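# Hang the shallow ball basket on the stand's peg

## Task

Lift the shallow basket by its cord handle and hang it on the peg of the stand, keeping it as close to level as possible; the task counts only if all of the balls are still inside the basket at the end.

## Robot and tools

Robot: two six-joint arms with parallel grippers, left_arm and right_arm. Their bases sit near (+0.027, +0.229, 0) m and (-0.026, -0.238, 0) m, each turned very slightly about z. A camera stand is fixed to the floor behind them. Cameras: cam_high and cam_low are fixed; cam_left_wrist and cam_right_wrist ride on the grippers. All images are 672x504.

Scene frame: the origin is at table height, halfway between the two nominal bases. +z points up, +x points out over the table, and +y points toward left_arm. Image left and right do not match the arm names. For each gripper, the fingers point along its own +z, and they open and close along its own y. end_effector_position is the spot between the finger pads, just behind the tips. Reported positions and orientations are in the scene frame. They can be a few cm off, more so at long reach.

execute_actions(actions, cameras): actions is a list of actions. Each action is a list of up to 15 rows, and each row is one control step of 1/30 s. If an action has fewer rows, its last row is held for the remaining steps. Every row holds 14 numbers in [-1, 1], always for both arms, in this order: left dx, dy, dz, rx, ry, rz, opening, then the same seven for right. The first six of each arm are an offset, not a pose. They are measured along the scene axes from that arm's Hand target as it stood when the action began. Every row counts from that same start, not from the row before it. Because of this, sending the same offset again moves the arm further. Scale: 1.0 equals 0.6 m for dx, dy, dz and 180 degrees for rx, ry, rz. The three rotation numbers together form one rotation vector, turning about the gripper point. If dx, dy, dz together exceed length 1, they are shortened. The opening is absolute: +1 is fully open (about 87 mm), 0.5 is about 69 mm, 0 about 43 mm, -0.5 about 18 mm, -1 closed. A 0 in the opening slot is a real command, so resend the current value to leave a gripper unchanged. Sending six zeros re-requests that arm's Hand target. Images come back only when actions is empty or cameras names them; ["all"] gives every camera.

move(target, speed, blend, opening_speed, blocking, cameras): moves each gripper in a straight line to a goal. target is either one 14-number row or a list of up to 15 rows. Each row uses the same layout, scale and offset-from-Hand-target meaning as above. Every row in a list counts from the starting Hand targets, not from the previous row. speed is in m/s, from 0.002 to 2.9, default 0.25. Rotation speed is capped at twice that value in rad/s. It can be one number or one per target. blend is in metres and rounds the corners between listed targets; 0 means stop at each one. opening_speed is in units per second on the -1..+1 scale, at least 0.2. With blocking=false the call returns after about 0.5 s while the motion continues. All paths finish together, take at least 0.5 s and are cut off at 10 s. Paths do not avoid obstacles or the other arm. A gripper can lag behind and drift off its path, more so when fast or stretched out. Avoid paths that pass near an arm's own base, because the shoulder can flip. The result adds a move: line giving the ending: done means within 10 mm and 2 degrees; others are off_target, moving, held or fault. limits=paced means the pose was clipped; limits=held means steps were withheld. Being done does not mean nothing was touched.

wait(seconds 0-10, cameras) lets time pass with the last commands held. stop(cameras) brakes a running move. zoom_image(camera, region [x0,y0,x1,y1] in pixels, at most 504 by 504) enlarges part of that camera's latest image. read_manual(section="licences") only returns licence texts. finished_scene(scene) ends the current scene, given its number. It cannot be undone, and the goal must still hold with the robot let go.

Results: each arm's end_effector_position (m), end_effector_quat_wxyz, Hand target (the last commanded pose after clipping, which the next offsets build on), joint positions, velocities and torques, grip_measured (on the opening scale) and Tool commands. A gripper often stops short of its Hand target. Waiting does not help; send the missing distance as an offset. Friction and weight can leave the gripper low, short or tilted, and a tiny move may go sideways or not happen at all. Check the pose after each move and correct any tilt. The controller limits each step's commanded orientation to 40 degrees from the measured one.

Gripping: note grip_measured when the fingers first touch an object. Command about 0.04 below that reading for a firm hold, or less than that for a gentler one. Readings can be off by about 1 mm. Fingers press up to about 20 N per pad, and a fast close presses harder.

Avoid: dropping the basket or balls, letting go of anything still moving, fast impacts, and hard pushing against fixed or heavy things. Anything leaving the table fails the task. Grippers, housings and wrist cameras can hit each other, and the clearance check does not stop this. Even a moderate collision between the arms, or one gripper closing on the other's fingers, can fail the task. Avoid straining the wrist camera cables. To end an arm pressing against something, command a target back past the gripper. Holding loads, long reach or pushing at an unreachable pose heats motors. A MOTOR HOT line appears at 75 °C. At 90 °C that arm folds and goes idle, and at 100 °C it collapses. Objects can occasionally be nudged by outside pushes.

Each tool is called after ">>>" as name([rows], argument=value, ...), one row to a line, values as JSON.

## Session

>>> execute_actions(actions=[])

Scene clock: 0.00 s.
left_arm: end_effector_position=(+0.3318, +0.0603, +0.2361) grip_measured=+1.000 end_effector_quat_wxyz=(+0.542, +0.257, +0.748, -0.285) | right_arm: end_effector_position=(+0.3008, -0.1468, +0.1264) grip_measured=+0.962 end_effector_quat_wxyz=(+0.577, -0.099, +0.773, +0.246)
Joint positions: left_arm=[-0.274 1.023 0.794 -0.071 0.554 0.008 1] | right_arm=[0.02 1.115 0.337 0.529 -0.52 0.15 0.981]
Joint velocities: within noise
Joint torques (N m): no reading
Heat: left arm: 31 °C; right arm: 33 °C.
Hand target: left_arm +0.3321, +0.0602, +0.2408; +0.546, +0.258, +0.745, -0.284 | right_arm +0.3011, -0.1466, +0.1278; +0.577, -0.100, +0.773, +0.246
Tool commands: left_gripper/opening=+1.0 right_gripper/opening=+1.0
camera_calibration:
cam_left_wrist: T_world_to_cam=[[-0.675853, -0.720205, 0.156613, 0.228159], [-0.708928, 0.577109, -0.405422, 0.315666], [0.201604, -0.385033, -0.900614, 0.312536], [0, 0, 0, 1]] pos_world=[0.314978, 0.102485, 0.373719]
cam_right_wrist: T_world_to_cam=[[0.435298, -0.859405, -0.268213, -0.224504], [-0.852496, -0.297699, -0.429681, 0.287682], [0.289423, 0.41569, -0.862228, 0.226302], [0, 0, 0, 1]] pos_world=[0.277477, -0.201369, 0.258521]

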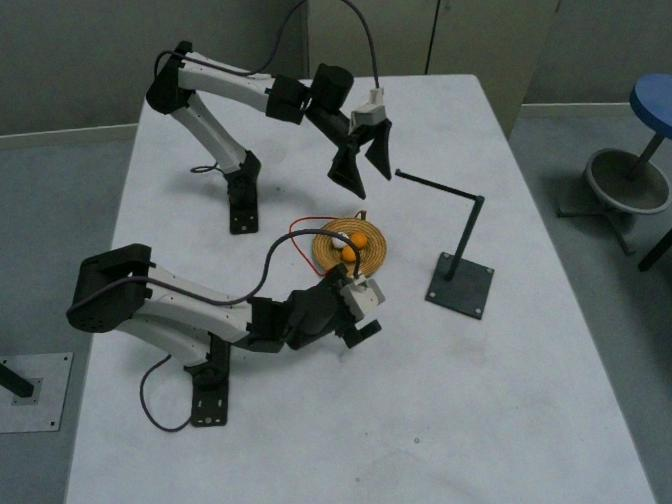

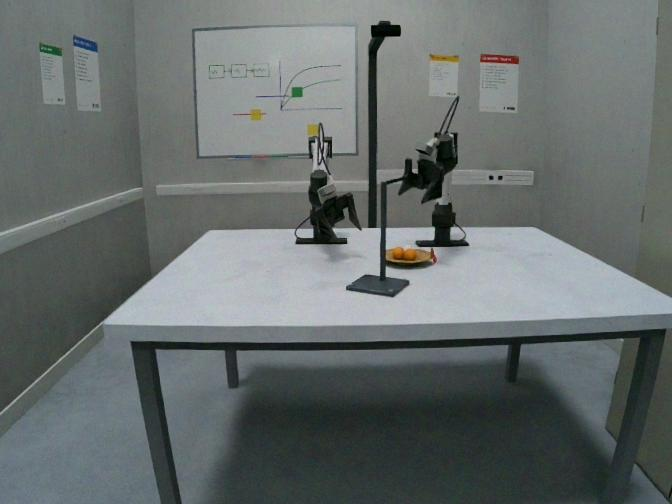

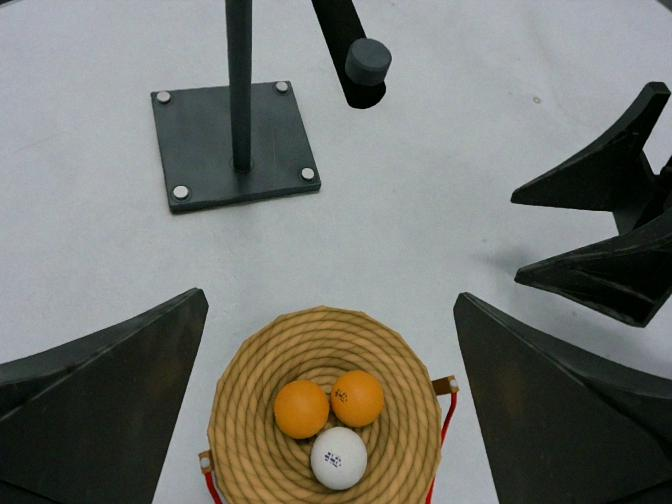

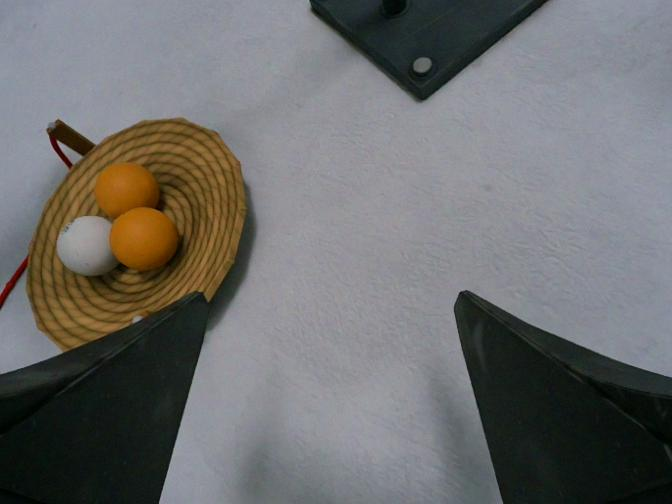

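>>> zoom_image(camera="cam_high", region=[260, 180, 420, 300])

>>> zoom_image(camera="cam_low", region=[340, 160, 460, 300])

Scaled by 3.150 from the camera's 672x504 image, which has a finer 960x720 frame.

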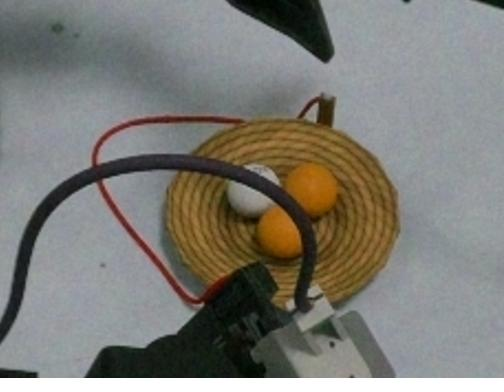

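Scaled by 3.600 from the camera's 672x504 image, which has a finer 960x720 frame.

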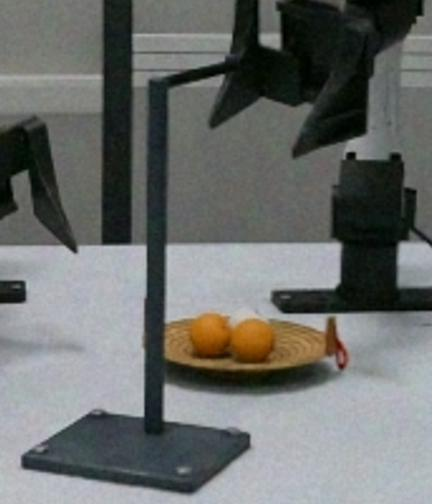

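>>> move([
  [0.0,0.2,0.0,0,0,0.12,1,-0.085,0.095,0.103,-0.124,0.0636,0.115,1],
  [0.08,0.35,-0.067,0,0,0.2556,1,0.015,0.317,0.162,-0.2485,0.1272,0.2303,1],
], blend=[0.03,0], cameras=["all"])

>>> zoom_image(camera="cam_right_wrist", region=[80, 0, 400, 240])

>>> zoom_image(camera="cam_right_wrist", region=[80, 120, 400, 360])

Scene clock: 41.23 s.
left_arm: end_effector_position=(+0.3788, +0.2660, +0.2065) grip_measured=+1.000 end_effector_quat_wxyz=(+0.616, -0.045, +0.785, -0.053) | right_arm: end_effector_position=(+0.3109, +0.0295, +0.2395) grip_measured=+0.962 end_effector_quat_wxyz=(+0.237, -0.494, +0.827, +0.129)
Joint positions: left_arm=[0.207 0.985 0.637 0.101 0.262 -0.077 1] | right_arm=[0.646 1.956 2.2 -1.307 -0.211 -0.399 0.981]
Joint torques (N m): left_arm=[0.64 -1.22 6.17 2.53 -0.1 0.04] | right_arm=[1.18 -5.3 7.51 1.38 -0.23 -0.25]
Heat: left arm: 38 °C; right arm: 37 °C.
Hand target: left_arm +0.3801, +0.2702, +0.2006; +0.614, -0.054, +0.786, -0.048 | right_arm +0.3101, +0.0436, +0.2249; +0.218, -0.515, +0.817, +0.138
Off the commanded pose: left_arm 0.007 m, 1 deg | right_arm 0.020 m, 4 deg.
move: off_target (right_arm)
camera_calibration:
cam_left_wrist: T_world_to_cam=[[0.0271323, -0.988717, 0.14732, 0.219793], [-0.903408, -0.0873409, -0.419793, 0.471588], [0.427924, -0.1217, -0.895584, 0.198691], [0, 0, 0, 1]] pos_world=[0.335048, 0.282682, 0.343534]
cam_right_wrist: T_world_to_cam=[[0.876338, -0.481292, 0.0197547, -0.264372], [-0.459857, -0.823692, 0.331758, 0.108503], [-0.143401, -0.299817, -0.943158, 0.422615], [0, 0, 0, 1]] pos_world=[0.342178, 0.0888401, 0.367818]

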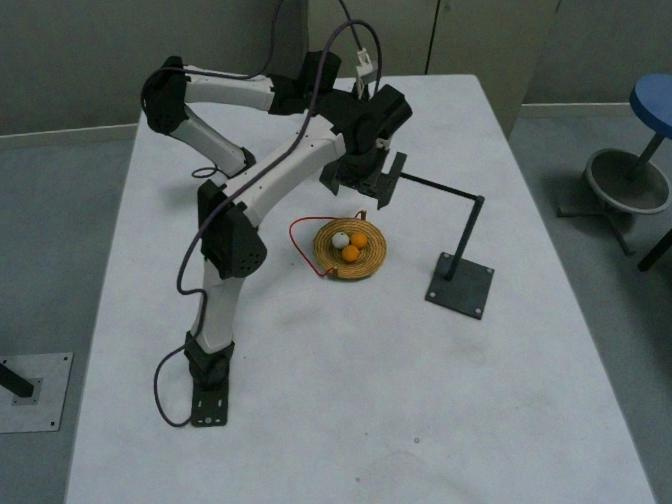

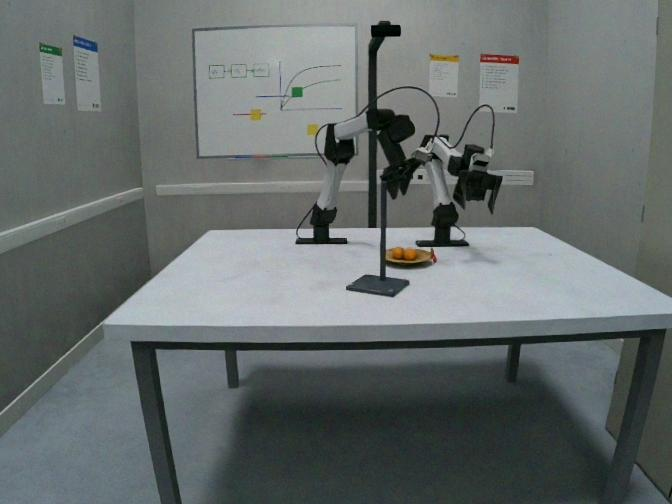

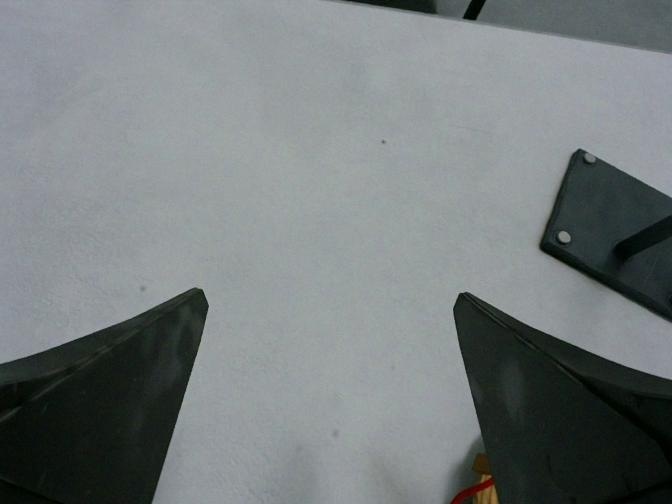

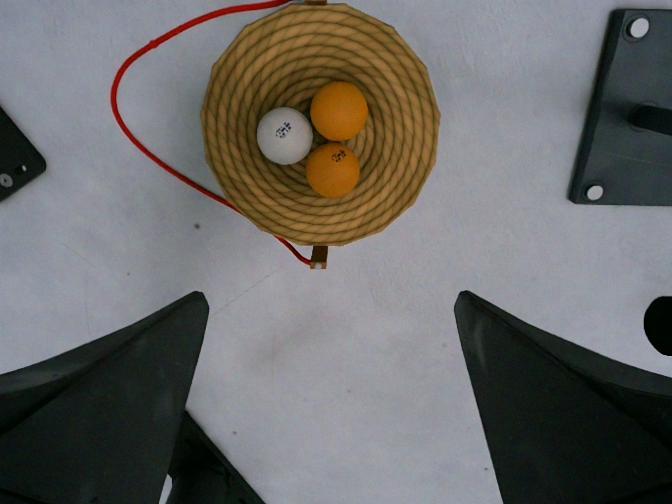

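Scaled by 1.575 from the camera's 672x504 image, which has a finer 960x720 frame.

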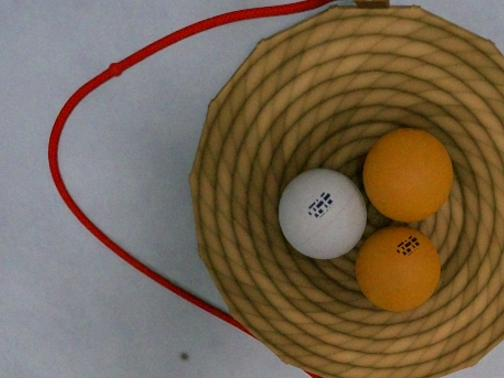

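Scaled by 1.575 from the camera's 672x504 image, which has a finer 960x720 frame.

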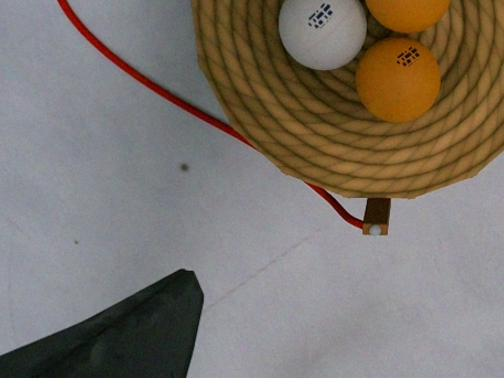

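>>> move(target=[-0.087,0.245,0,0,0,0.139,1,-0.2065,0.1773,-0.2415,-0.0838,0.0178,0.1528,-0.2], speed=0.15, cameras=["cam_right_wrist"])

Scene clock: 105.10 s.
left_arm: end_effector_position=(+0.3258, +0.4150, +0.1988) grip_measured=+1.000 end_effector_quat_wxyz=(+0.606, -0.223, +0.759, +0.085) | right_arm: end_effector_position=(+0.1921, +0.1474, +0.0966) grip_measured=-0.200 end_effector_quat_wxyz=(-0.106, +0.696, -0.702, -0.107)
Joint positions: left_arm=[0.66 0.986 0.621 0.102 0.261 -0.077 1] | right_arm=[1.063 2.136 1.942 -1.114 -0.152 -0.5 0.4]
Joint torques (N m): left_arm=[0.31 -1.43 7.45 2.52 0.04 0.08] | right_arm=[1.48 -7.68 6.35 0.87 0.21 -0.24]
Heat: left arm: 42 °C; right arm: 41 °C.
Hand target: left_arm +0.3279, +0.4172, +0.2007; +0.610, -0.223, +0.756, +0.086 | right_arm +0.1863, +0.1500, +0.0801; -0.088, +0.714, -0.688, -0.093
Off the commanded pose: left_arm 0.004 m, 1 deg | right_arm 0.018 m, 4 deg.
move: off_target (right_arm)
camera_calibration:
cam_right_wrist: T_world_to_cam=[[0.999919, -0.012191, -0.00378428, -0.191314], [-0.00810157, -0.835196, 0.549892, 0.0922051], [-0.00986433, -0.549817, -0.835227, 0.306949], [0, 0, 0, 1]] pos_world=[0.195073, 0.243443, 0.204945]
Images, in order (width x height): cam_right_wrist 672x504.

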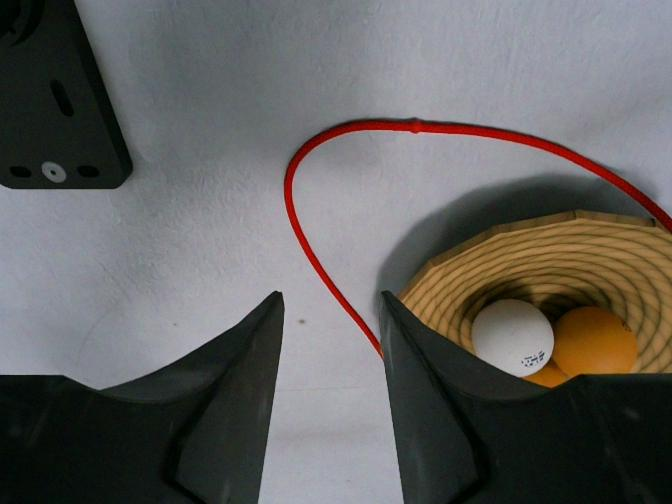

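>>> move(target=[0,0,0,0,0,0,1,-0.039,0,-0.075,0,0,0,-0.2], speed=0.1, cameras=["cam_right_wrist"])

Scene clock: 128.93 s.
left_arm: end_effector_position=(+0.3258, +0.4150, +0.1988) grip_measured=+1.000 end_effector_quat_wxyz=(+0.606, -0.223, +0.759, +0.085) | right_arm: end_effector_position=(+0.1648, +0.1514, +0.0441) grip_measured=-0.200 end_effector_quat_wxyz=(-0.093, +0.714, -0.687, -0.098)
Joint positions: left_arm=[0.66 0.986 0.621 0.102 0.261 -0.077 1] | right_arm=[1.13 2.136 1.736 -0.931 -0.131 -0.486 0.4]
Joint torques (N m): left_arm=[0.32 -1.44 7.45 2.51 0.04 0.08] | right_arm=[-0.06 -9.8 4.68 0.98 0.03 -0.04]
Heat: left arm: 44 °C; right arm: 40 °C.
Hand target: left_arm +0.3279, +0.4172, +0.2006; +0.610, -0.223, +0.756, +0.086 | right_arm +0.1629, +0.1500, +0.0351; -0.088, +0.714, -0.688, -0.093
Off the commanded pose: left_arm 0.004 m, 1 deg | right_arm 0.009 m, 1 deg.
move: done
camera_calibration:
cam_right_wrist: T_world_to_cam=[[0.999373, 0.0353674, -0.00156621, -0.171316], [0.0298312, -0.817464, 0.575207, 0.114074], [0.0190633, -0.574893, -0.818006, 0.263249], [0, 0, 0, 1]] pos_world=[0.162787, 0.25065, 0.149455]
Images, in order (width x height): cam_right_wrist 672x504.

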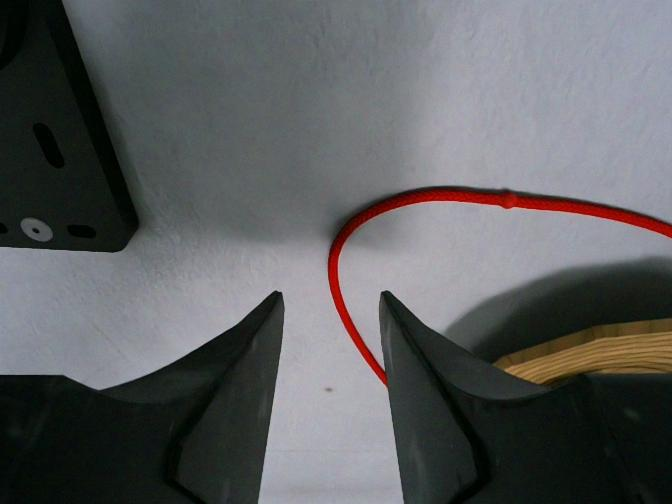

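>>> move(target=[0,0,0,0,0,0,1,0.0033,-0.0142,-0.038,0,0,0,-0.2], speed=0.08, cameras=["cam_right_wrist"])

Scene clock: 143.80 s.
left_arm: end_effector_position=(+0.3259, +0.4151, +0.1989) grip_measured=+1.000 end_effector_quat_wxyz=(+0.606, -0.223, +0.759, +0.085) | right_arm: end_effector_position=(+0.1647, +0.1449, +0.0196) grip_measured=-0.200 end_effector_quat_wxyz=(-0.093, +0.712, -0.690, -0.097)
Joint positions: left_arm=[0.66 0.986 0.621 0.103 0.261 -0.077 1] | right_arm=[1.123 2.136 1.636 -0.835 -0.13 -0.486 0.4]
Joint torques (N m): left_arm=[0.29 -1.44 7.45 2.51 0.04 0.08] | right_arm=[-0.5 -10.41 4.59 0.98 0.01 -0.06]
Heat: left arm: 46 °C; right arm: 39 °C.
Hand target: left_arm +0.3279, +0.4172, +0.2007; +0.610, -0.223, +0.756, +0.086 | right_arm +0.1649, +0.1416, +0.0123; -0.088, +0.714, -0.688, -0.093
Off the commanded pose: left_arm 0.003 m, 1 deg | right_arm 0.008 m, 1 deg.
move: done
camera_calibration:
cam_right_wrist: T_world_to_cam=[[0.999584, 0.0287387, -0.00232135, -0.170155], [0.0248114, -0.816381, 0.57698, 0.123663], [0.0146865, -0.576798, -0.816755, 0.240464], [0, 0, 0, 1]] pos_world=[0.163485, 0.244545, 0.124655]
Images, in order (width x height): cam_right_wrist 672x504.

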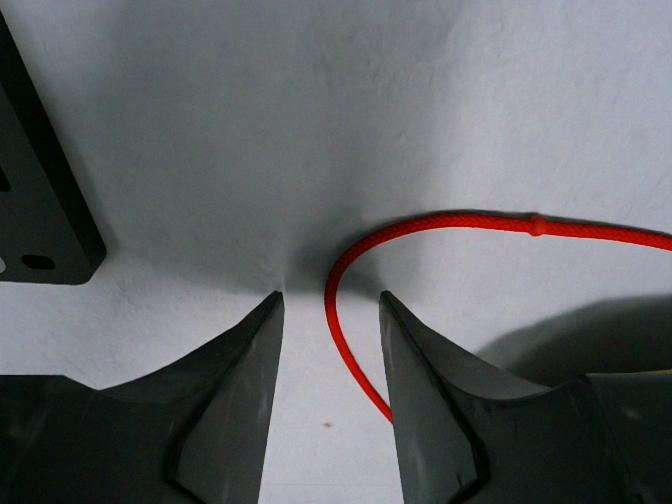

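>>> move(target=[0,0,0,0,0,0,1,0.002,-0.005,-0.0175,0,0,0,-0.2], speed=0.05, cameras=["cam_right_wrist"])

Scene clock: 157.30 s.
left_arm: end_effector_position=(+0.3259, +0.4151, +0.1989) grip_measured=+1.000 end_effector_quat_wxyz=(+0.606, -0.223, +0.759, +0.085) | right_arm: end_effector_position=(+0.1656, +0.1442, +0.0169) grip_measured=-0.200 end_effector_quat_wxyz=(-0.095, +0.711, -0.690, -0.098)
Joint positions: left_arm=[0.66 0.986 0.621 0.103 0.261 -0.077 1] | right_arm=[1.121 2.133 1.62 -0.816 -0.13 -0.486 0.4]
Joint torques (N m): left_arm=[0.29 -1.44 7.42 2.51 0.04 0.08] | right_arm=[-0.99 -9.74 2.96 1.19 0 -0.14]
Heat: left arm: 46 °C; right arm: 38 °C.
Hand target: left_arm +0.3279, +0.4172, +0.2007; +0.610, -0.223, +0.756, +0.086 | right_arm +0.1660, +0.1386, +0.0018; -0.088, +0.714, -0.688, -0.093
Off the commanded pose: left_arm 0.004 m, 1 deg | right_arm 0.016 m, 1 deg.
move: off_target (right_arm)
camera_calibration:
cam_right_wrist: T_world_to_cam=[[0.999657, 0.0261785, 0.00024093, -0.170729], [0.0213136, -0.819162, 0.573166, 0.12565], [0.015202, -0.572965, -0.819439, 0.237275], [0, 0, 0, 1]] pos_world=[0.164386, 0.243347, 0.122455]
Images, in order (width x height): cam_right_wrist 672x504.

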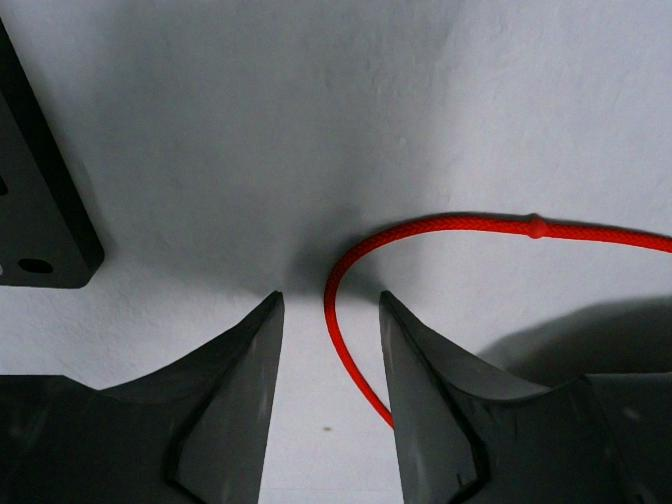

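>>> move(target=[0,0,0,0,0,0,1,0.001,0.004,-0.010,0,0,0,-0.2], speed=0.05, cameras=["cam_right_wrist"])

Scene clock: 173.80 s.
left_arm: end_effector_position=(+0.3259, +0.4151, +0.1989) grip_measured=+1.000 end_effector_quat_wxyz=(+0.606, -0.223, +0.759, +0.085) | right_arm: end_effector_position=(+0.1657, +0.1443, +0.0168) grip_measured=-0.200 end_effector_quat_wxyz=(-0.096, +0.711, -0.690, -0.098)
Joint positions: left_arm=[0.66 0.986 0.621 0.103 0.261 -0.077 1] | right_arm=[1.121 2.133 1.62 -0.815 -0.13 -0.486 0.4]
Joint torques (N m): left_arm=[0.29 -1.44 7.45 2.51 0.04 0.08] | right_arm=[-0.54 -8.53 2.77 1.38 0.02 -0.08]
Heat: left arm: 47 °C; right arm: 38 °C.
Hand target: left_arm +0.3279, +0.4172, +0.2007; +0.610, -0.223, +0.756, +0.086 | right_arm +0.1665, +0.1408, -0.0043; -0.088, +0.714, -0.688, -0.093
Off the commanded pose: left_arm 0.004 m, 1 deg | right_arm 0.021 m, 1 deg.
move: off_target (right_arm)
camera_calibration:
cam_right_wrist: T_world_to_cam=[[0.999658, 0.0261546, 0.000389709, -0.170742], [0.0212143, -0.81937, 0.572872, 0.12581], [0.0153026, -0.572668, -0.819644, 0.237129], [0, 0, 0, 1]] pos_world=[0.164386, 0.243347, 0.122355]
Images, in order (width x height): cam_right_wrist 672x504.

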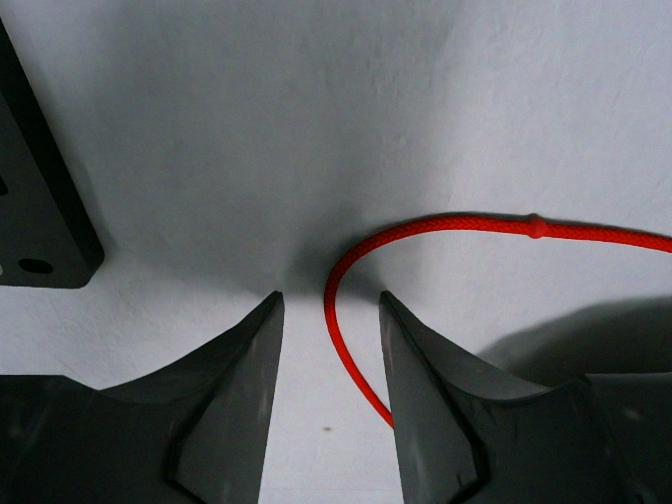

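>>> move(target=[0,0,0,0,0,0,1,-0.001,0,0.008,0,0,0,-1], speed=0.05, opening_speed=0.8, cameras=["cam_right_wrist"])

Scene clock: 183.30 s.
left_arm: end_effector_position=(+0.3259, +0.4151, +0.1989) grip_measured=+1.000 end_effector_quat_wxyz=(+0.606, -0.223, +0.759, +0.085) | right_arm: end_effector_position=(+0.1773, +0.1459, +0.0175) grip_measured=-0.943 end_effector_quat_wxyz=(-0.114, +0.708, -0.692, -0.086)
Joint positions: left_arm=[0.66 0.986 0.621 0.103 0.261 -0.077 1] | right_arm=[1.112 2.133 1.62 -0.788 -0.098 -0.49 0.029]
Joint torques (N m): left_arm=[0.31 -1.44 7.45 2.51 0.04 0.08] | right_arm=[0.12 -9.1 3.86 0.94 -0.26 -0.04]
Heat: left arm: 48 °C; right arm: 38 °C.
Hand target: left_arm +0.3279, +0.4172, +0.2007; +0.610, -0.223, +0.756, +0.086 | right_arm +0.1660, +0.1408, +0.0005; -0.088, +0.714, -0.688, -0.093
Off the commanded pose: left_arm 0.004 m, 1 deg | right_arm 0.021 m, 3 deg.
move: off_target (right_arm)
camera_calibration:
cam_right_wrist: T_world_to_cam=[[0.999022, 0.0132273, 0.0421808, -0.181193], [-0.0129625, -0.824587, 0.565587, 0.133414], [0.0422629, -0.565581, -0.823609, 0.232746], [0, 0, 0, 1]] pos_world=[0.172909, 0.244045, 0.123878]
Images, in order (width x height): cam_right_wrist 672x504.

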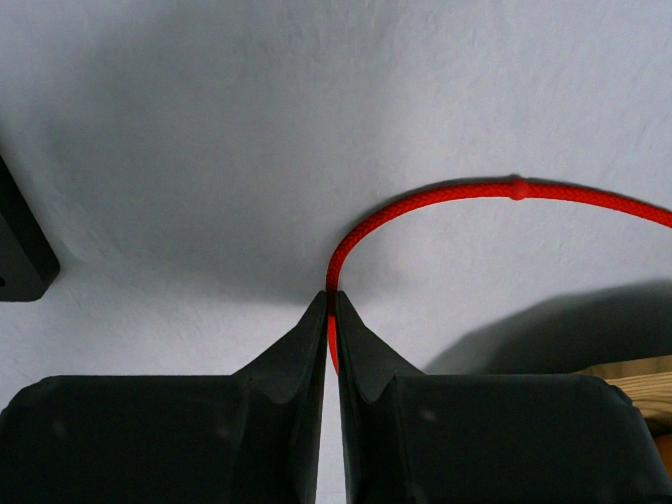

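>>> move([
  [0,0,0,0,0,0,1,0,0,0,0,0,0,-0.2],
  [0,0,0,0,0,0,1,0.01,0.0142,0.045,0,0,0,-0.2],
], speed=0.08, opening_speed=0.8, cameras=["cam_right_wrist"])

Scene clock: 203.60 s.
left_arm: end_effector_position=(+0.3259, +0.4151, +0.1989) grip_measured=+1.000 end_effector_quat_wxyz=(+0.606, -0.223, +0.759, +0.085) | right_arm: end_effector_position=(+0.1722, +0.1530, +0.0356) grip_measured=-0.200 end_effector_quat_wxyz=(-0.108, +0.709, -0.690, -0.101)
Joint positions: left_arm=[0.66 0.986 0.621 0.103 0.261 -0.077 1] | right_arm=[1.116 2.133 1.694 -0.864 -0.13 -0.486 0.4]
Joint torques (N m): left_arm=[0.31 -1.43 7.45 2.51 0.04 0.08] | right_arm=[-0.65 -8.46 8.88 0.53 0 -0.16]
Heat: left arm: 49 °C; right arm: 39 °C.
Hand target: left_arm +0.3279, +0.4172, +0.2007; +0.610, -0.223, +0.756, +0.086 | right_arm +0.1720, +0.1494, +0.0275; -0.088, +0.714, -0.688, -0.093
Off the commanded pose: left_arm 0.004 m, 1 deg | right_arm 0.009 m, 3 deg.
move: off_target (right_arm)
camera_calibration:
cam_right_wrist: T_world_to_cam=[[0.999685, 0.0218065, 0.0124447, -0.177268], [0.0112455, -0.832038, 0.554605, 0.126251], [0.0224484, -0.55429, -0.832021, 0.253924], [0, 0, 0, 1]] pos_world=[0.170092, 0.249659, 0.143456]
Images, in order (width x height): cam_right_wrist 672x504.

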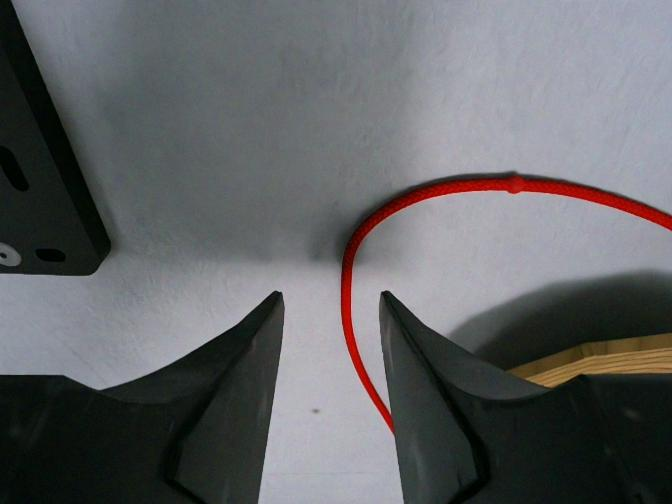

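>>> move(target=[0,0,0,0,0,0,1,0.0092,-0.0062,-0.0405,0,0,0,-0.2], speed=0.06, cameras=["cam_right_wrist"])

Scene clock: 222.87 s.
left_arm: end_effector_position=(+0.3259, +0.4151, +0.1989) grip_measured=+1.000 end_effector_quat_wxyz=(+0.606, -0.223, +0.759, +0.085) | right_arm: end_effector_position=(+0.1786, +0.1508, +0.0209) grip_measured=-0.200 end_effector_quat_wxyz=(-0.105, +0.709, -0.691, -0.099)
Joint positions: left_arm=[0.66 0.986 0.621 0.103 0.261 -0.077 1] | right_arm=[1.102 2.157 1.673 -0.827 -0.13 -0.5 0.4]
Joint torques (N m): left_arm=[0.29 -1.43 7.43 2.51 0.04 0.08] | right_arm=[-0.75 -8.5 4.72 1 -0.05 -0.11]
Heat: left arm: 50 °C; right arm: 38 °C.
Hand target: left_arm +0.3279, +0.4172, +0.2007; +0.610, -0.223, +0.756, +0.086 | right_arm +0.1775, +0.1457, +0.0032; -0.088, +0.714, -0.688, -0.093
Off the commanded pose: left_arm 0.004 m, 1 deg | right_arm 0.018 m, 2 deg.
move: off_target (right_arm)
camera_calibration:
cam_right_wrist: T_world_to_cam=[[0.999705, 0.0208745, 0.0123764, -0.183306], [0.010344, -0.827884, 0.560803, 0.131939], [0.0219527, -0.56051, -0.827856, 0.241203], [0, 0, 0, 1]] pos_world=[0.176592, 0.248253, 0.127958]
Images, in order (width x height): cam_right_wrist 672x504.

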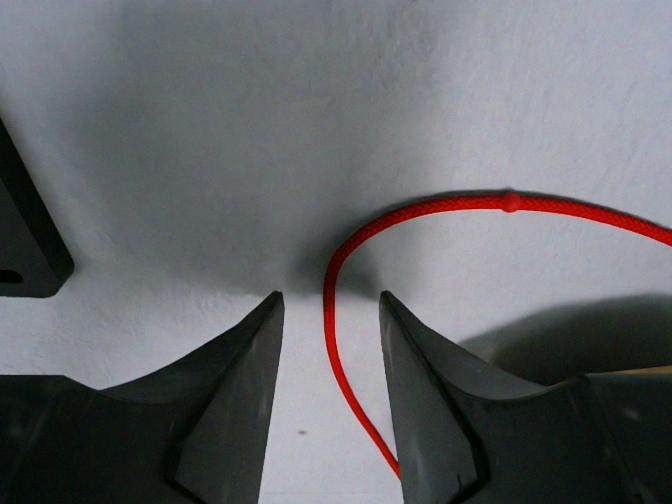

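>>> move(target=[0,0,0,0,0,0,1,0,0.002,-0.012,0,0,0,-0.2], speed=0.06, cameras=["cam_right_wrist"])

Scene clock: 234.57 s.
left_arm: end_effector_position=(+0.3259, +0.4151, +0.1989) grip_measured=+1.000 end_effector_quat_wxyz=(+0.606, -0.223, +0.759, +0.085) | right_arm: end_effector_position=(+0.1794, +0.1522, +0.0189) grip_measured=-0.200 end_effector_quat_wxyz=(-0.108, +0.709, -0.690, -0.100)
Joint positions: left_arm=[0.66 0.986 0.621 0.103 0.261 -0.077 1] | right_arm=[1.102 2.159 1.667 -0.813 -0.13 -0.5 0.4]
Joint torques (N m): left_arm=[0.31 -1.44 7.45 2.51 0.04 0.08] | right_arm=[-0.49 -7.82 4.08 1.09 0.03 -0.12]
Heat: left arm: 50 °C; right arm: 38 °C.
Hand target: left_arm +0.3279, +0.4172, +0.2007; +0.610, -0.223, +0.756, +0.086 | right_arm +0.1775, +0.1469, -0.0040; -0.088, +0.714, -0.688, -0.093
Off the commanded pose: left_arm 0.004 m, 1 deg | right_arm 0.024 m, 3 deg.
move: off_target (right_arm)
camera_calibration:
cam_right_wrist: T_world_to_cam=[[0.999653, 0.0212111, 0.0155987, -0.18419], [0.00895569, -0.831048, 0.556129, 0.135011], [0.0247594, -0.555797, -0.83095, 0.239207], [0, 0, 0, 1]] pos_world=[0.176994, 0.249057, 0.126559]
Images, in order (width x height): cam_right_wrist 672x504.

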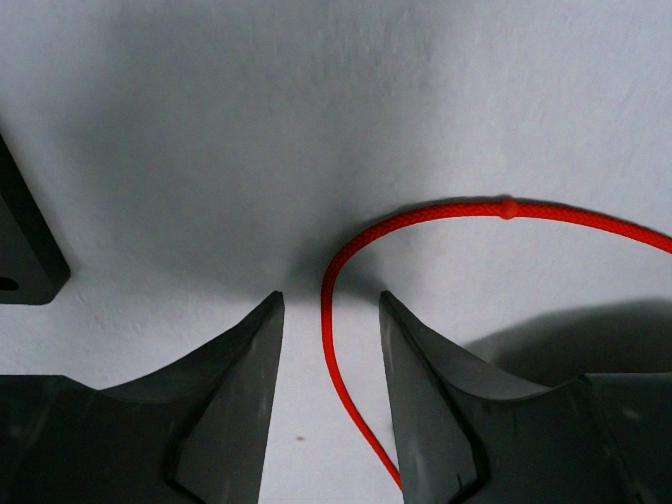

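>>> move(target=[0,0,0,0,0,0,1,0.0,0,-0.003,0,0,0,-1], speed=0.05, opening_speed=0.8, cameras=["cam_right_wrist"])

Scene clock: 238.63 s.
left_arm: end_effector_position=(+0.3259, +0.4151, +0.1989) grip_measured=+1.000 end_effector_quat_wxyz=(+0.606, -0.223, +0.759, +0.085) | right_arm: end_effector_position=(+0.1840, +0.1547, +0.0187) grip_measured=-0.945 end_effector_quat_wxyz=(-0.118, +0.708, -0.689, -0.098)
Joint positions: left_arm=[0.66 0.986 0.621 0.103 0.261 -0.077 1] | right_arm=[1.1 2.159 1.664 -0.792 -0.122 -0.503 0.027]
Joint torques (N m): left_arm=[0.31 -1.43 7.46 2.51 0.04 0.08] | right_arm=[-0.27 -7.3 4.57 0.98 -0.14 -0.08]
Heat: left arm: 51 °C; right arm: 38 °C.
Hand target: left_arm +0.3279, +0.4172, +0.2007; +0.610, -0.223, +0.756, +0.086 | right_arm +0.1776, +0.1469, -0.0058; -0.088, +0.714, -0.688, -0.093
Off the commanded pose: left_arm 0.004 m, 1 deg | right_arm 0.027 m, 4 deg.
move: off_target (right_arm)
camera_calibration:
cam_right_wrist: T_world_to_cam=[[0.99929, 0.0187225, 0.0326956, -0.18873], [-0.00218499, -0.837535, 0.546379, 0.140353], [0.0376132, -0.546063, -0.836899, 0.236565], [0, 0, 0, 1]] pos_world=[0.180004, 0.250264, 0.127466]
Images, in order (width x height): cam_right_wrist 672x504.

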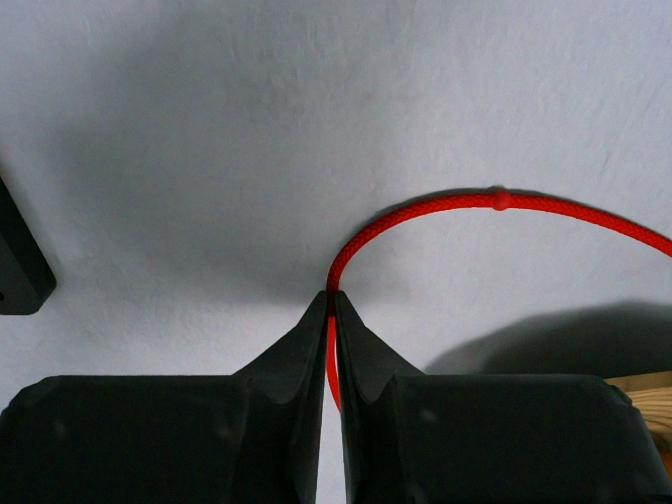

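>>> move([
  [0,0,0,0,0,0,1,0,0,0.004,0,0,0,-0.2],
  [0,0,0,0,0,0,1,0.007,-0.0065,0.045,0,0,0,-0.2],
  [0,0,0,0,0,0,1,0.007,-0.0065,0.0,0,0,0,-0.2],
], speed=[0.05,0.08,0.06], blend=[0,0.005,0], opening_speed=0.8, cameras=["cam_right_wrist"])

Scene clock: 255.13 s.
left_arm: end_effector_position=(+0.3259, +0.4151, +0.1989) grip_measured=+1.000 end_effector_quat_wxyz=(+0.606, -0.223, +0.759, +0.085) | right_arm: end_effector_position=(+0.1811, +0.1484, +0.0180) grip_measured=-0.200 end_effector_quat_wxyz=(-0.103, +0.709, -0.690, -0.103)
Joint positions: left_arm=[0.66 0.986 0.621 0.103 0.261 -0.077 1] | right_arm=[1.091 2.159 1.664 -0.821 -0.142 -0.512 0.4]
Joint torques (N m): left_arm=[0.29 -1.44 7.45 2.51 0.04 0.08] | right_arm=[-0.66 -8.1 3.56 1.22 0.06 -0.14]
Heat: left arm: 51 °C; right arm: 38 °C.
Hand target: left_arm +0.3279, +0.4172, +0.2007; +0.610, -0.223, +0.756, +0.086 | right_arm +0.1817, +0.1430, -0.0058; -0.088, +0.714, -0.688, -0.093
Off the commanded pose: left_arm 0.004 m, 1 deg | right_arm 0.024 m, 2 deg.
move: off_target (right_arm)
camera_calibration:
cam_right_wrist: T_world_to_cam=[[0.99971, 0.0237615, 0.00390579, -0.186062], [0.0175208, -0.829021, 0.558943, 0.130495], [0.0165193, -0.558712, -0.829197, 0.23814], [0, 0, 0, 1]] pos_world=[0.179787, 0.245657, 0.125253]
Images, in order (width x height): cam_right_wrist 672x504.

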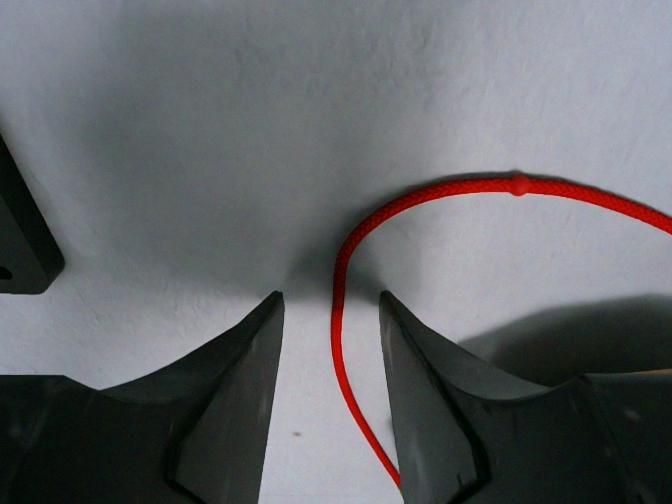

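>>> move(target=[0,0,0,0,0,0,1,0.0,0,0.002,0,0,0,-1], speed=0.05, opening_speed=0.8, cameras=["cam_right_wrist"])

Scene clock: 268.33 s.
left_arm: end_effector_position=(+0.3259, +0.4151, +0.1989) grip_measured=+1.000 end_effector_quat_wxyz=(+0.606, -0.223, +0.759, +0.085) | right_arm: end_effector_position=(+0.1897, +0.1505, +0.0183) grip_measured=-0.944 end_effector_quat_wxyz=(-0.118, +0.709, -0.689, -0.094)
Joint positions: left_arm=[0.66 0.986 0.621 0.103 0.261 -0.077 1] | right_arm=[1.086 2.159 1.663 -0.796 -0.118 -0.518 0.028]
Joint torques (N m): left_arm=[0.29 -1.46 7.45 2.51 0.04 0.08] | right_arm=[-0.34 -8.25 4.1 0.96 -0.17 -0.08]
Heat: left arm: 52 °C; right arm: 37 °C.
Hand target: left_arm +0.3279, +0.4172, +0.2007; +0.610, -0.223, +0.756, +0.086 | right_arm +0.1817, +0.1430, -0.0046; -0.088, +0.714, -0.688, -0.093
Off the commanded pose: left_arm 0.004 m, 1 deg | right_arm 0.025 m, 3 deg.
move: off_target (right_arm)
camera_calibration:
cam_right_wrist: T_world_to_cam=[[0.999118, 0.0190297, 0.037438, -0.194475], [-0.0047617, -0.834369, 0.551186, 0.137062], [0.041726, -0.550878, -0.833542, 0.233625], [0, 0, 0, 1]] pos_world=[0.185207, 0.24676, 0.12647]
Images, in order (width x height): cam_right_wrist 672x504.

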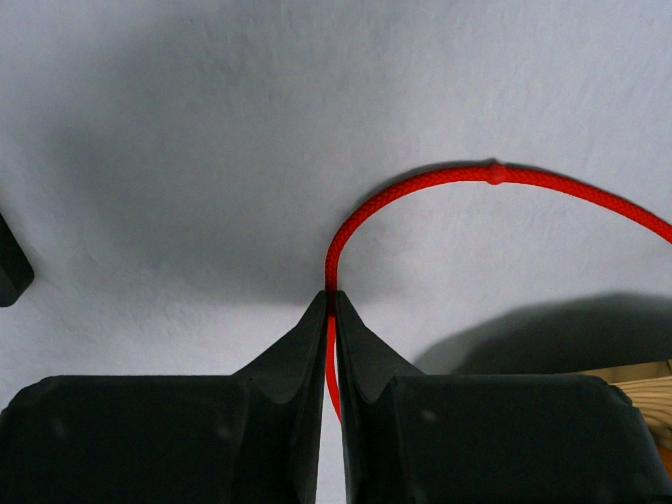

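>>> move([
  [0,0,0,0,0,0,1,0.0555,-0.03,0.141,0.0555,-0.0004,-0.0388,-1],
  [0,0,0,0,0,0,1,0.1222,-0.0717,0.2577,0.1388,-0.0109,-0.082,-1],
  [0,0,0,0,0,0,1,0.1938,-0.1283,0.366,0.2212,-0.0331,-0.1226,-1],
], speed=[0.12,0.12,0.12], blend=[0.03,0.03,0], cameras=["all"])

Scene clock: 295.00 s.
left_arm: end_effector_position=(+0.3259, +0.4151, +0.1989) grip_measured=+1.000 end_effector_quat_wxyz=(+0.606, -0.223, +0.759, +0.085) | right_arm: end_effector_position=(+0.3028, +0.0673, +0.2057) grip_measured=-0.944 end_effector_quat_wxyz=(+0.364, -0.507, +0.738, +0.258)
Joint positions: left_arm=[0.66 0.986 0.621 0.103 0.261 -0.077 1] | right_arm=[0.621 1.664 1.497 -0.579 -0.482 -0.391 0.028]
Joint torques (N m): left_arm=[0.31 -1.44 7.45 2.51 0.04 0.08] | right_arm=[-0.55 -10.5 5.52 1.96 -0.32 0.13]
Heat: left arm: 53 °C; right arm: 37 °C.
Hand target: left_arm +0.3279, +0.4172, +0.2007; +0.610, -0.223, +0.756, +0.086 | right_arm +0.2981, +0.0660, +0.2151; +0.375, -0.503, +0.732, +0.266
Off the commanded pose: left_arm 0.004 m, 1 deg | right_arm 0.011 m, 2 deg.
move: off_target (right_arm)
camera_calibration:
cam_left_wrist: T_world_to_cam=[[0.459723, -0.875246, 0.150329, 0.181055], [-0.778623, -0.478661, -0.405745, 0.552591], [0.427084, 0.0694811, -0.901539, 0.15476], [0, 0, 0, 1]] pos_world=[0.28093, 0.412219, 0.336515]
cam_right_wrist: T_world_to_cam=[[0.934413, -0.355955, -0.0129798, -0.257689], [-0.356184, -0.933531, -0.0406424, 0.199669], [0.00234986, 0.0425999, -0.999089, 0.345261], [0, 0, 0, 1]] pos_world=[0.311096, 0.0799628, 0.349717]

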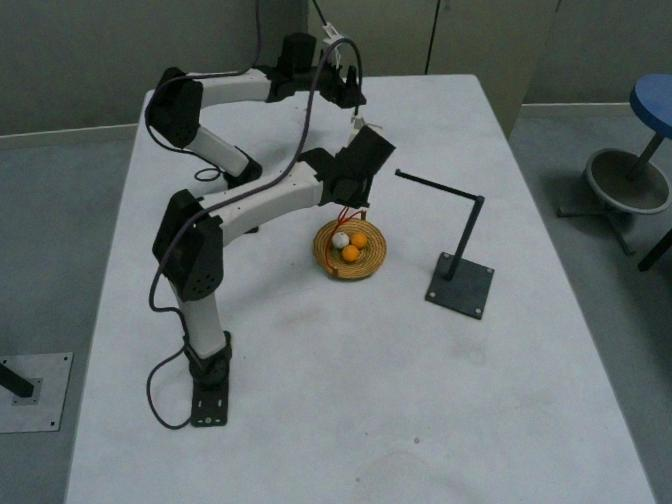

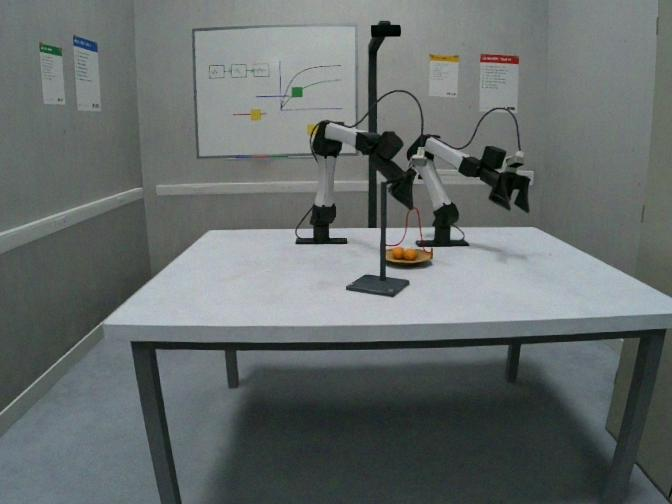

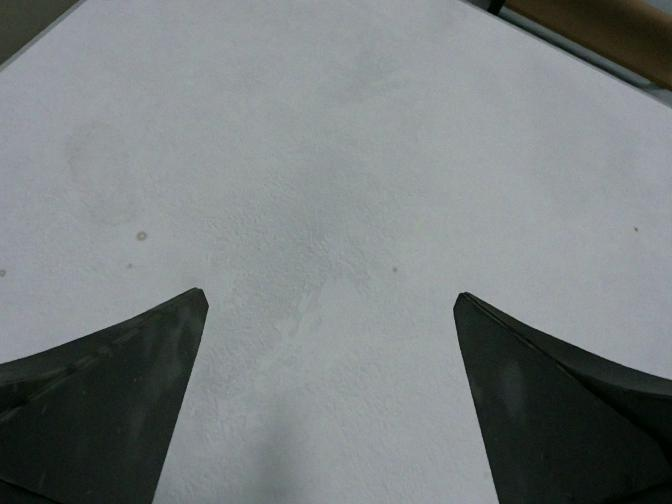

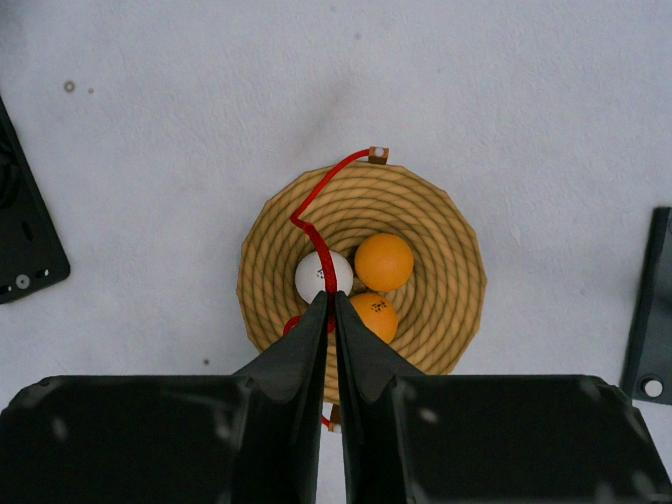

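>>> move([
  [0,0,0,0,0,0,1,0.0182,-0.0083,0.1082,0.0268,-0.0109,-0.0317,-1],
  [0,0,0,0,0,0,1,0.0215,-0.01,0.2082,0.0268,-0.0109,-0.0317,-1],
  [0,0,0,0,0,0,1,0.0312,-0.1,0.2715,0.1038,-0.0433,-0.0372,-1],
], speed=[0.1,0.05,0.06], blend=[0.02,0.015,0], cameras=["all"])

Scene clock: 318.17 s.
left_arm: end_effector_position=(+0.3259, +0.4151, +0.1989) grip_measured=+1.000 end_effector_quat_wxyz=(+0.606, -0.223, +0.759, +0.085) | right_arm: end_effector_position=(+0.3235, +0.0067, +0.3601) grip_measured=-0.947 end_effector_quat_wxyz=(+0.492, -0.407, +0.701, +0.318)
Joint positions: left_arm=[0.66 0.986 0.621 0.103 0.261 -0.077 1] | right_arm=[0.387 1.516 1.717 -0.619 -0.69 -0.229 0.027]
Joint torques (N m): left_arm=[0.31 -1.44 7.45 2.51 0.04 0.08] | right_arm=[-1.06 -9.46 5.65 2.49 -0.31 0.17]
Heat: left arm: 53 °C; right arm: 38 °C.
Hand target: left_arm +0.3279, +0.4172, +0.2007; +0.610, -0.223, +0.756, +0.086 | right_arm +0.3167, +0.0059, +0.3780; +0.515, -0.409, +0.680, +0.324
Off the commanded pose: left_arm 0.004 m, 1 deg | right_arm 0.019 m, 4 deg.
move: off_target (right_arm)
camera_calibration:
cam_left_wrist: T_world_to_cam=[[0.459723, -0.875246, 0.150329, 0.181055], [-0.778623, -0.478661, -0.405745, 0.552591], [0.427084, 0.0694811, -0.901539, 0.15476], [0, 0, 0, 1]] pos_world=[0.28093, 0.412219, 0.336515]
cam_right_wrist: T_world_to_cam=[[0.882191, -0.468482, -0.0475847, -0.266501], [-0.452864, -0.816379, -0.358385, 0.301659], [0.12905, 0.337713, -0.93236, 0.43509], [0, 0, 0, 1]] pos_world=[0.315566, -0.0255184, 0.50109]

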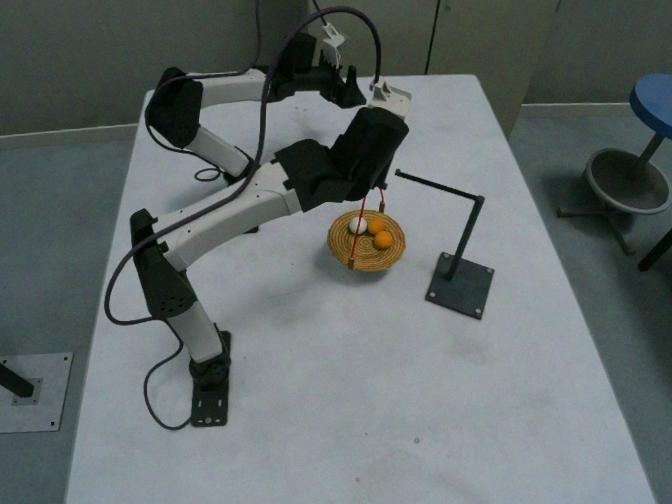

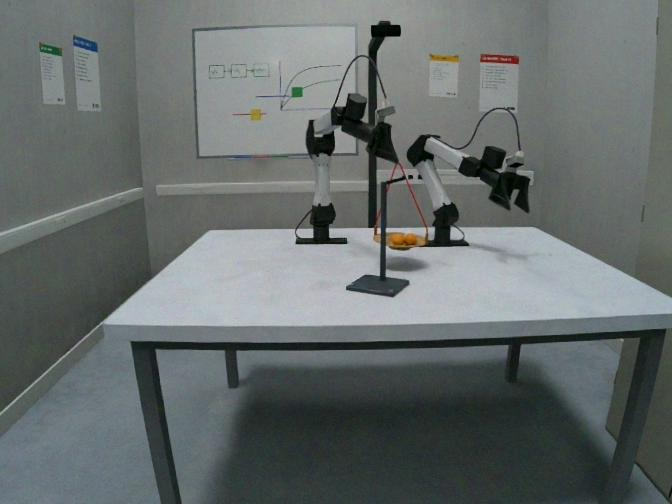

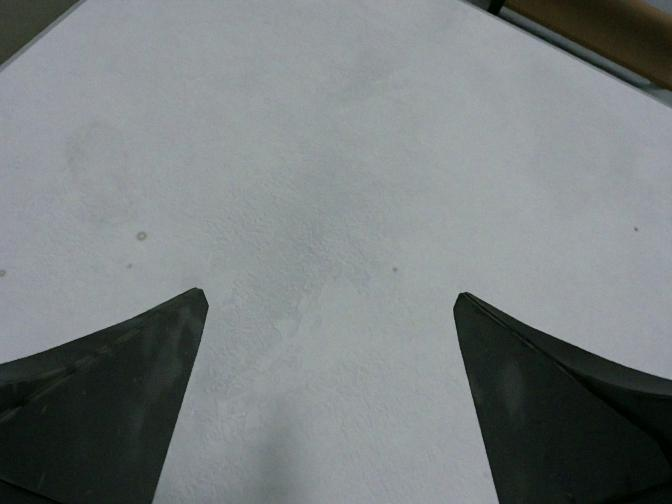

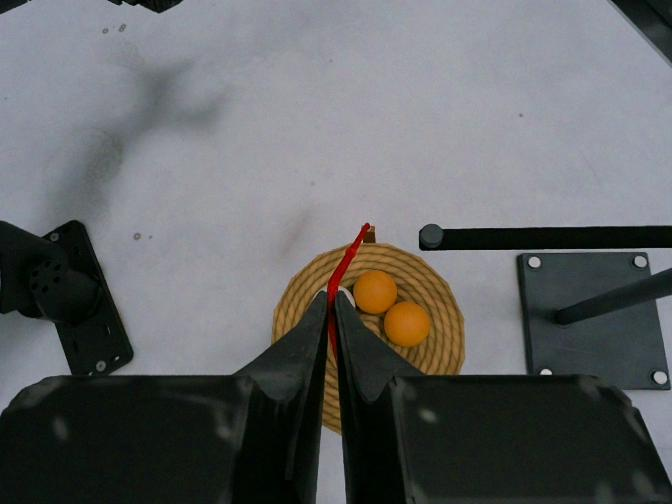

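>>> zoom_image(camera="cam_low", region=[340, 120, 460, 210])

>>> zoom_image(camera="cam_low", region=[340, 180, 460, 270])

Scaled by 4.200 from the camera's 672x504 image, which has a finer 960x720 frame.

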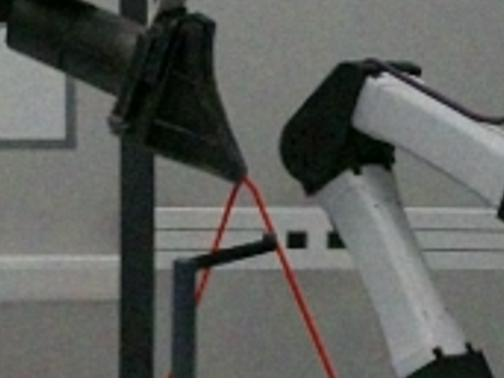

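Scaled by 4.200 from the camera's 672x504 image, which has a finer 960x720 frame.

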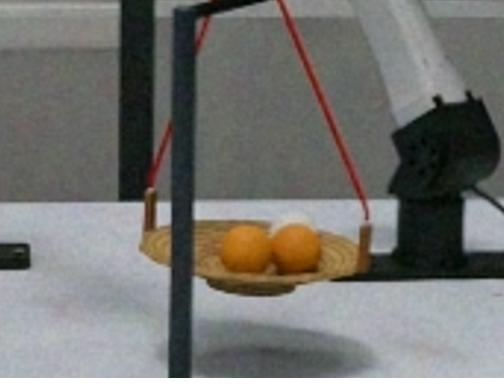

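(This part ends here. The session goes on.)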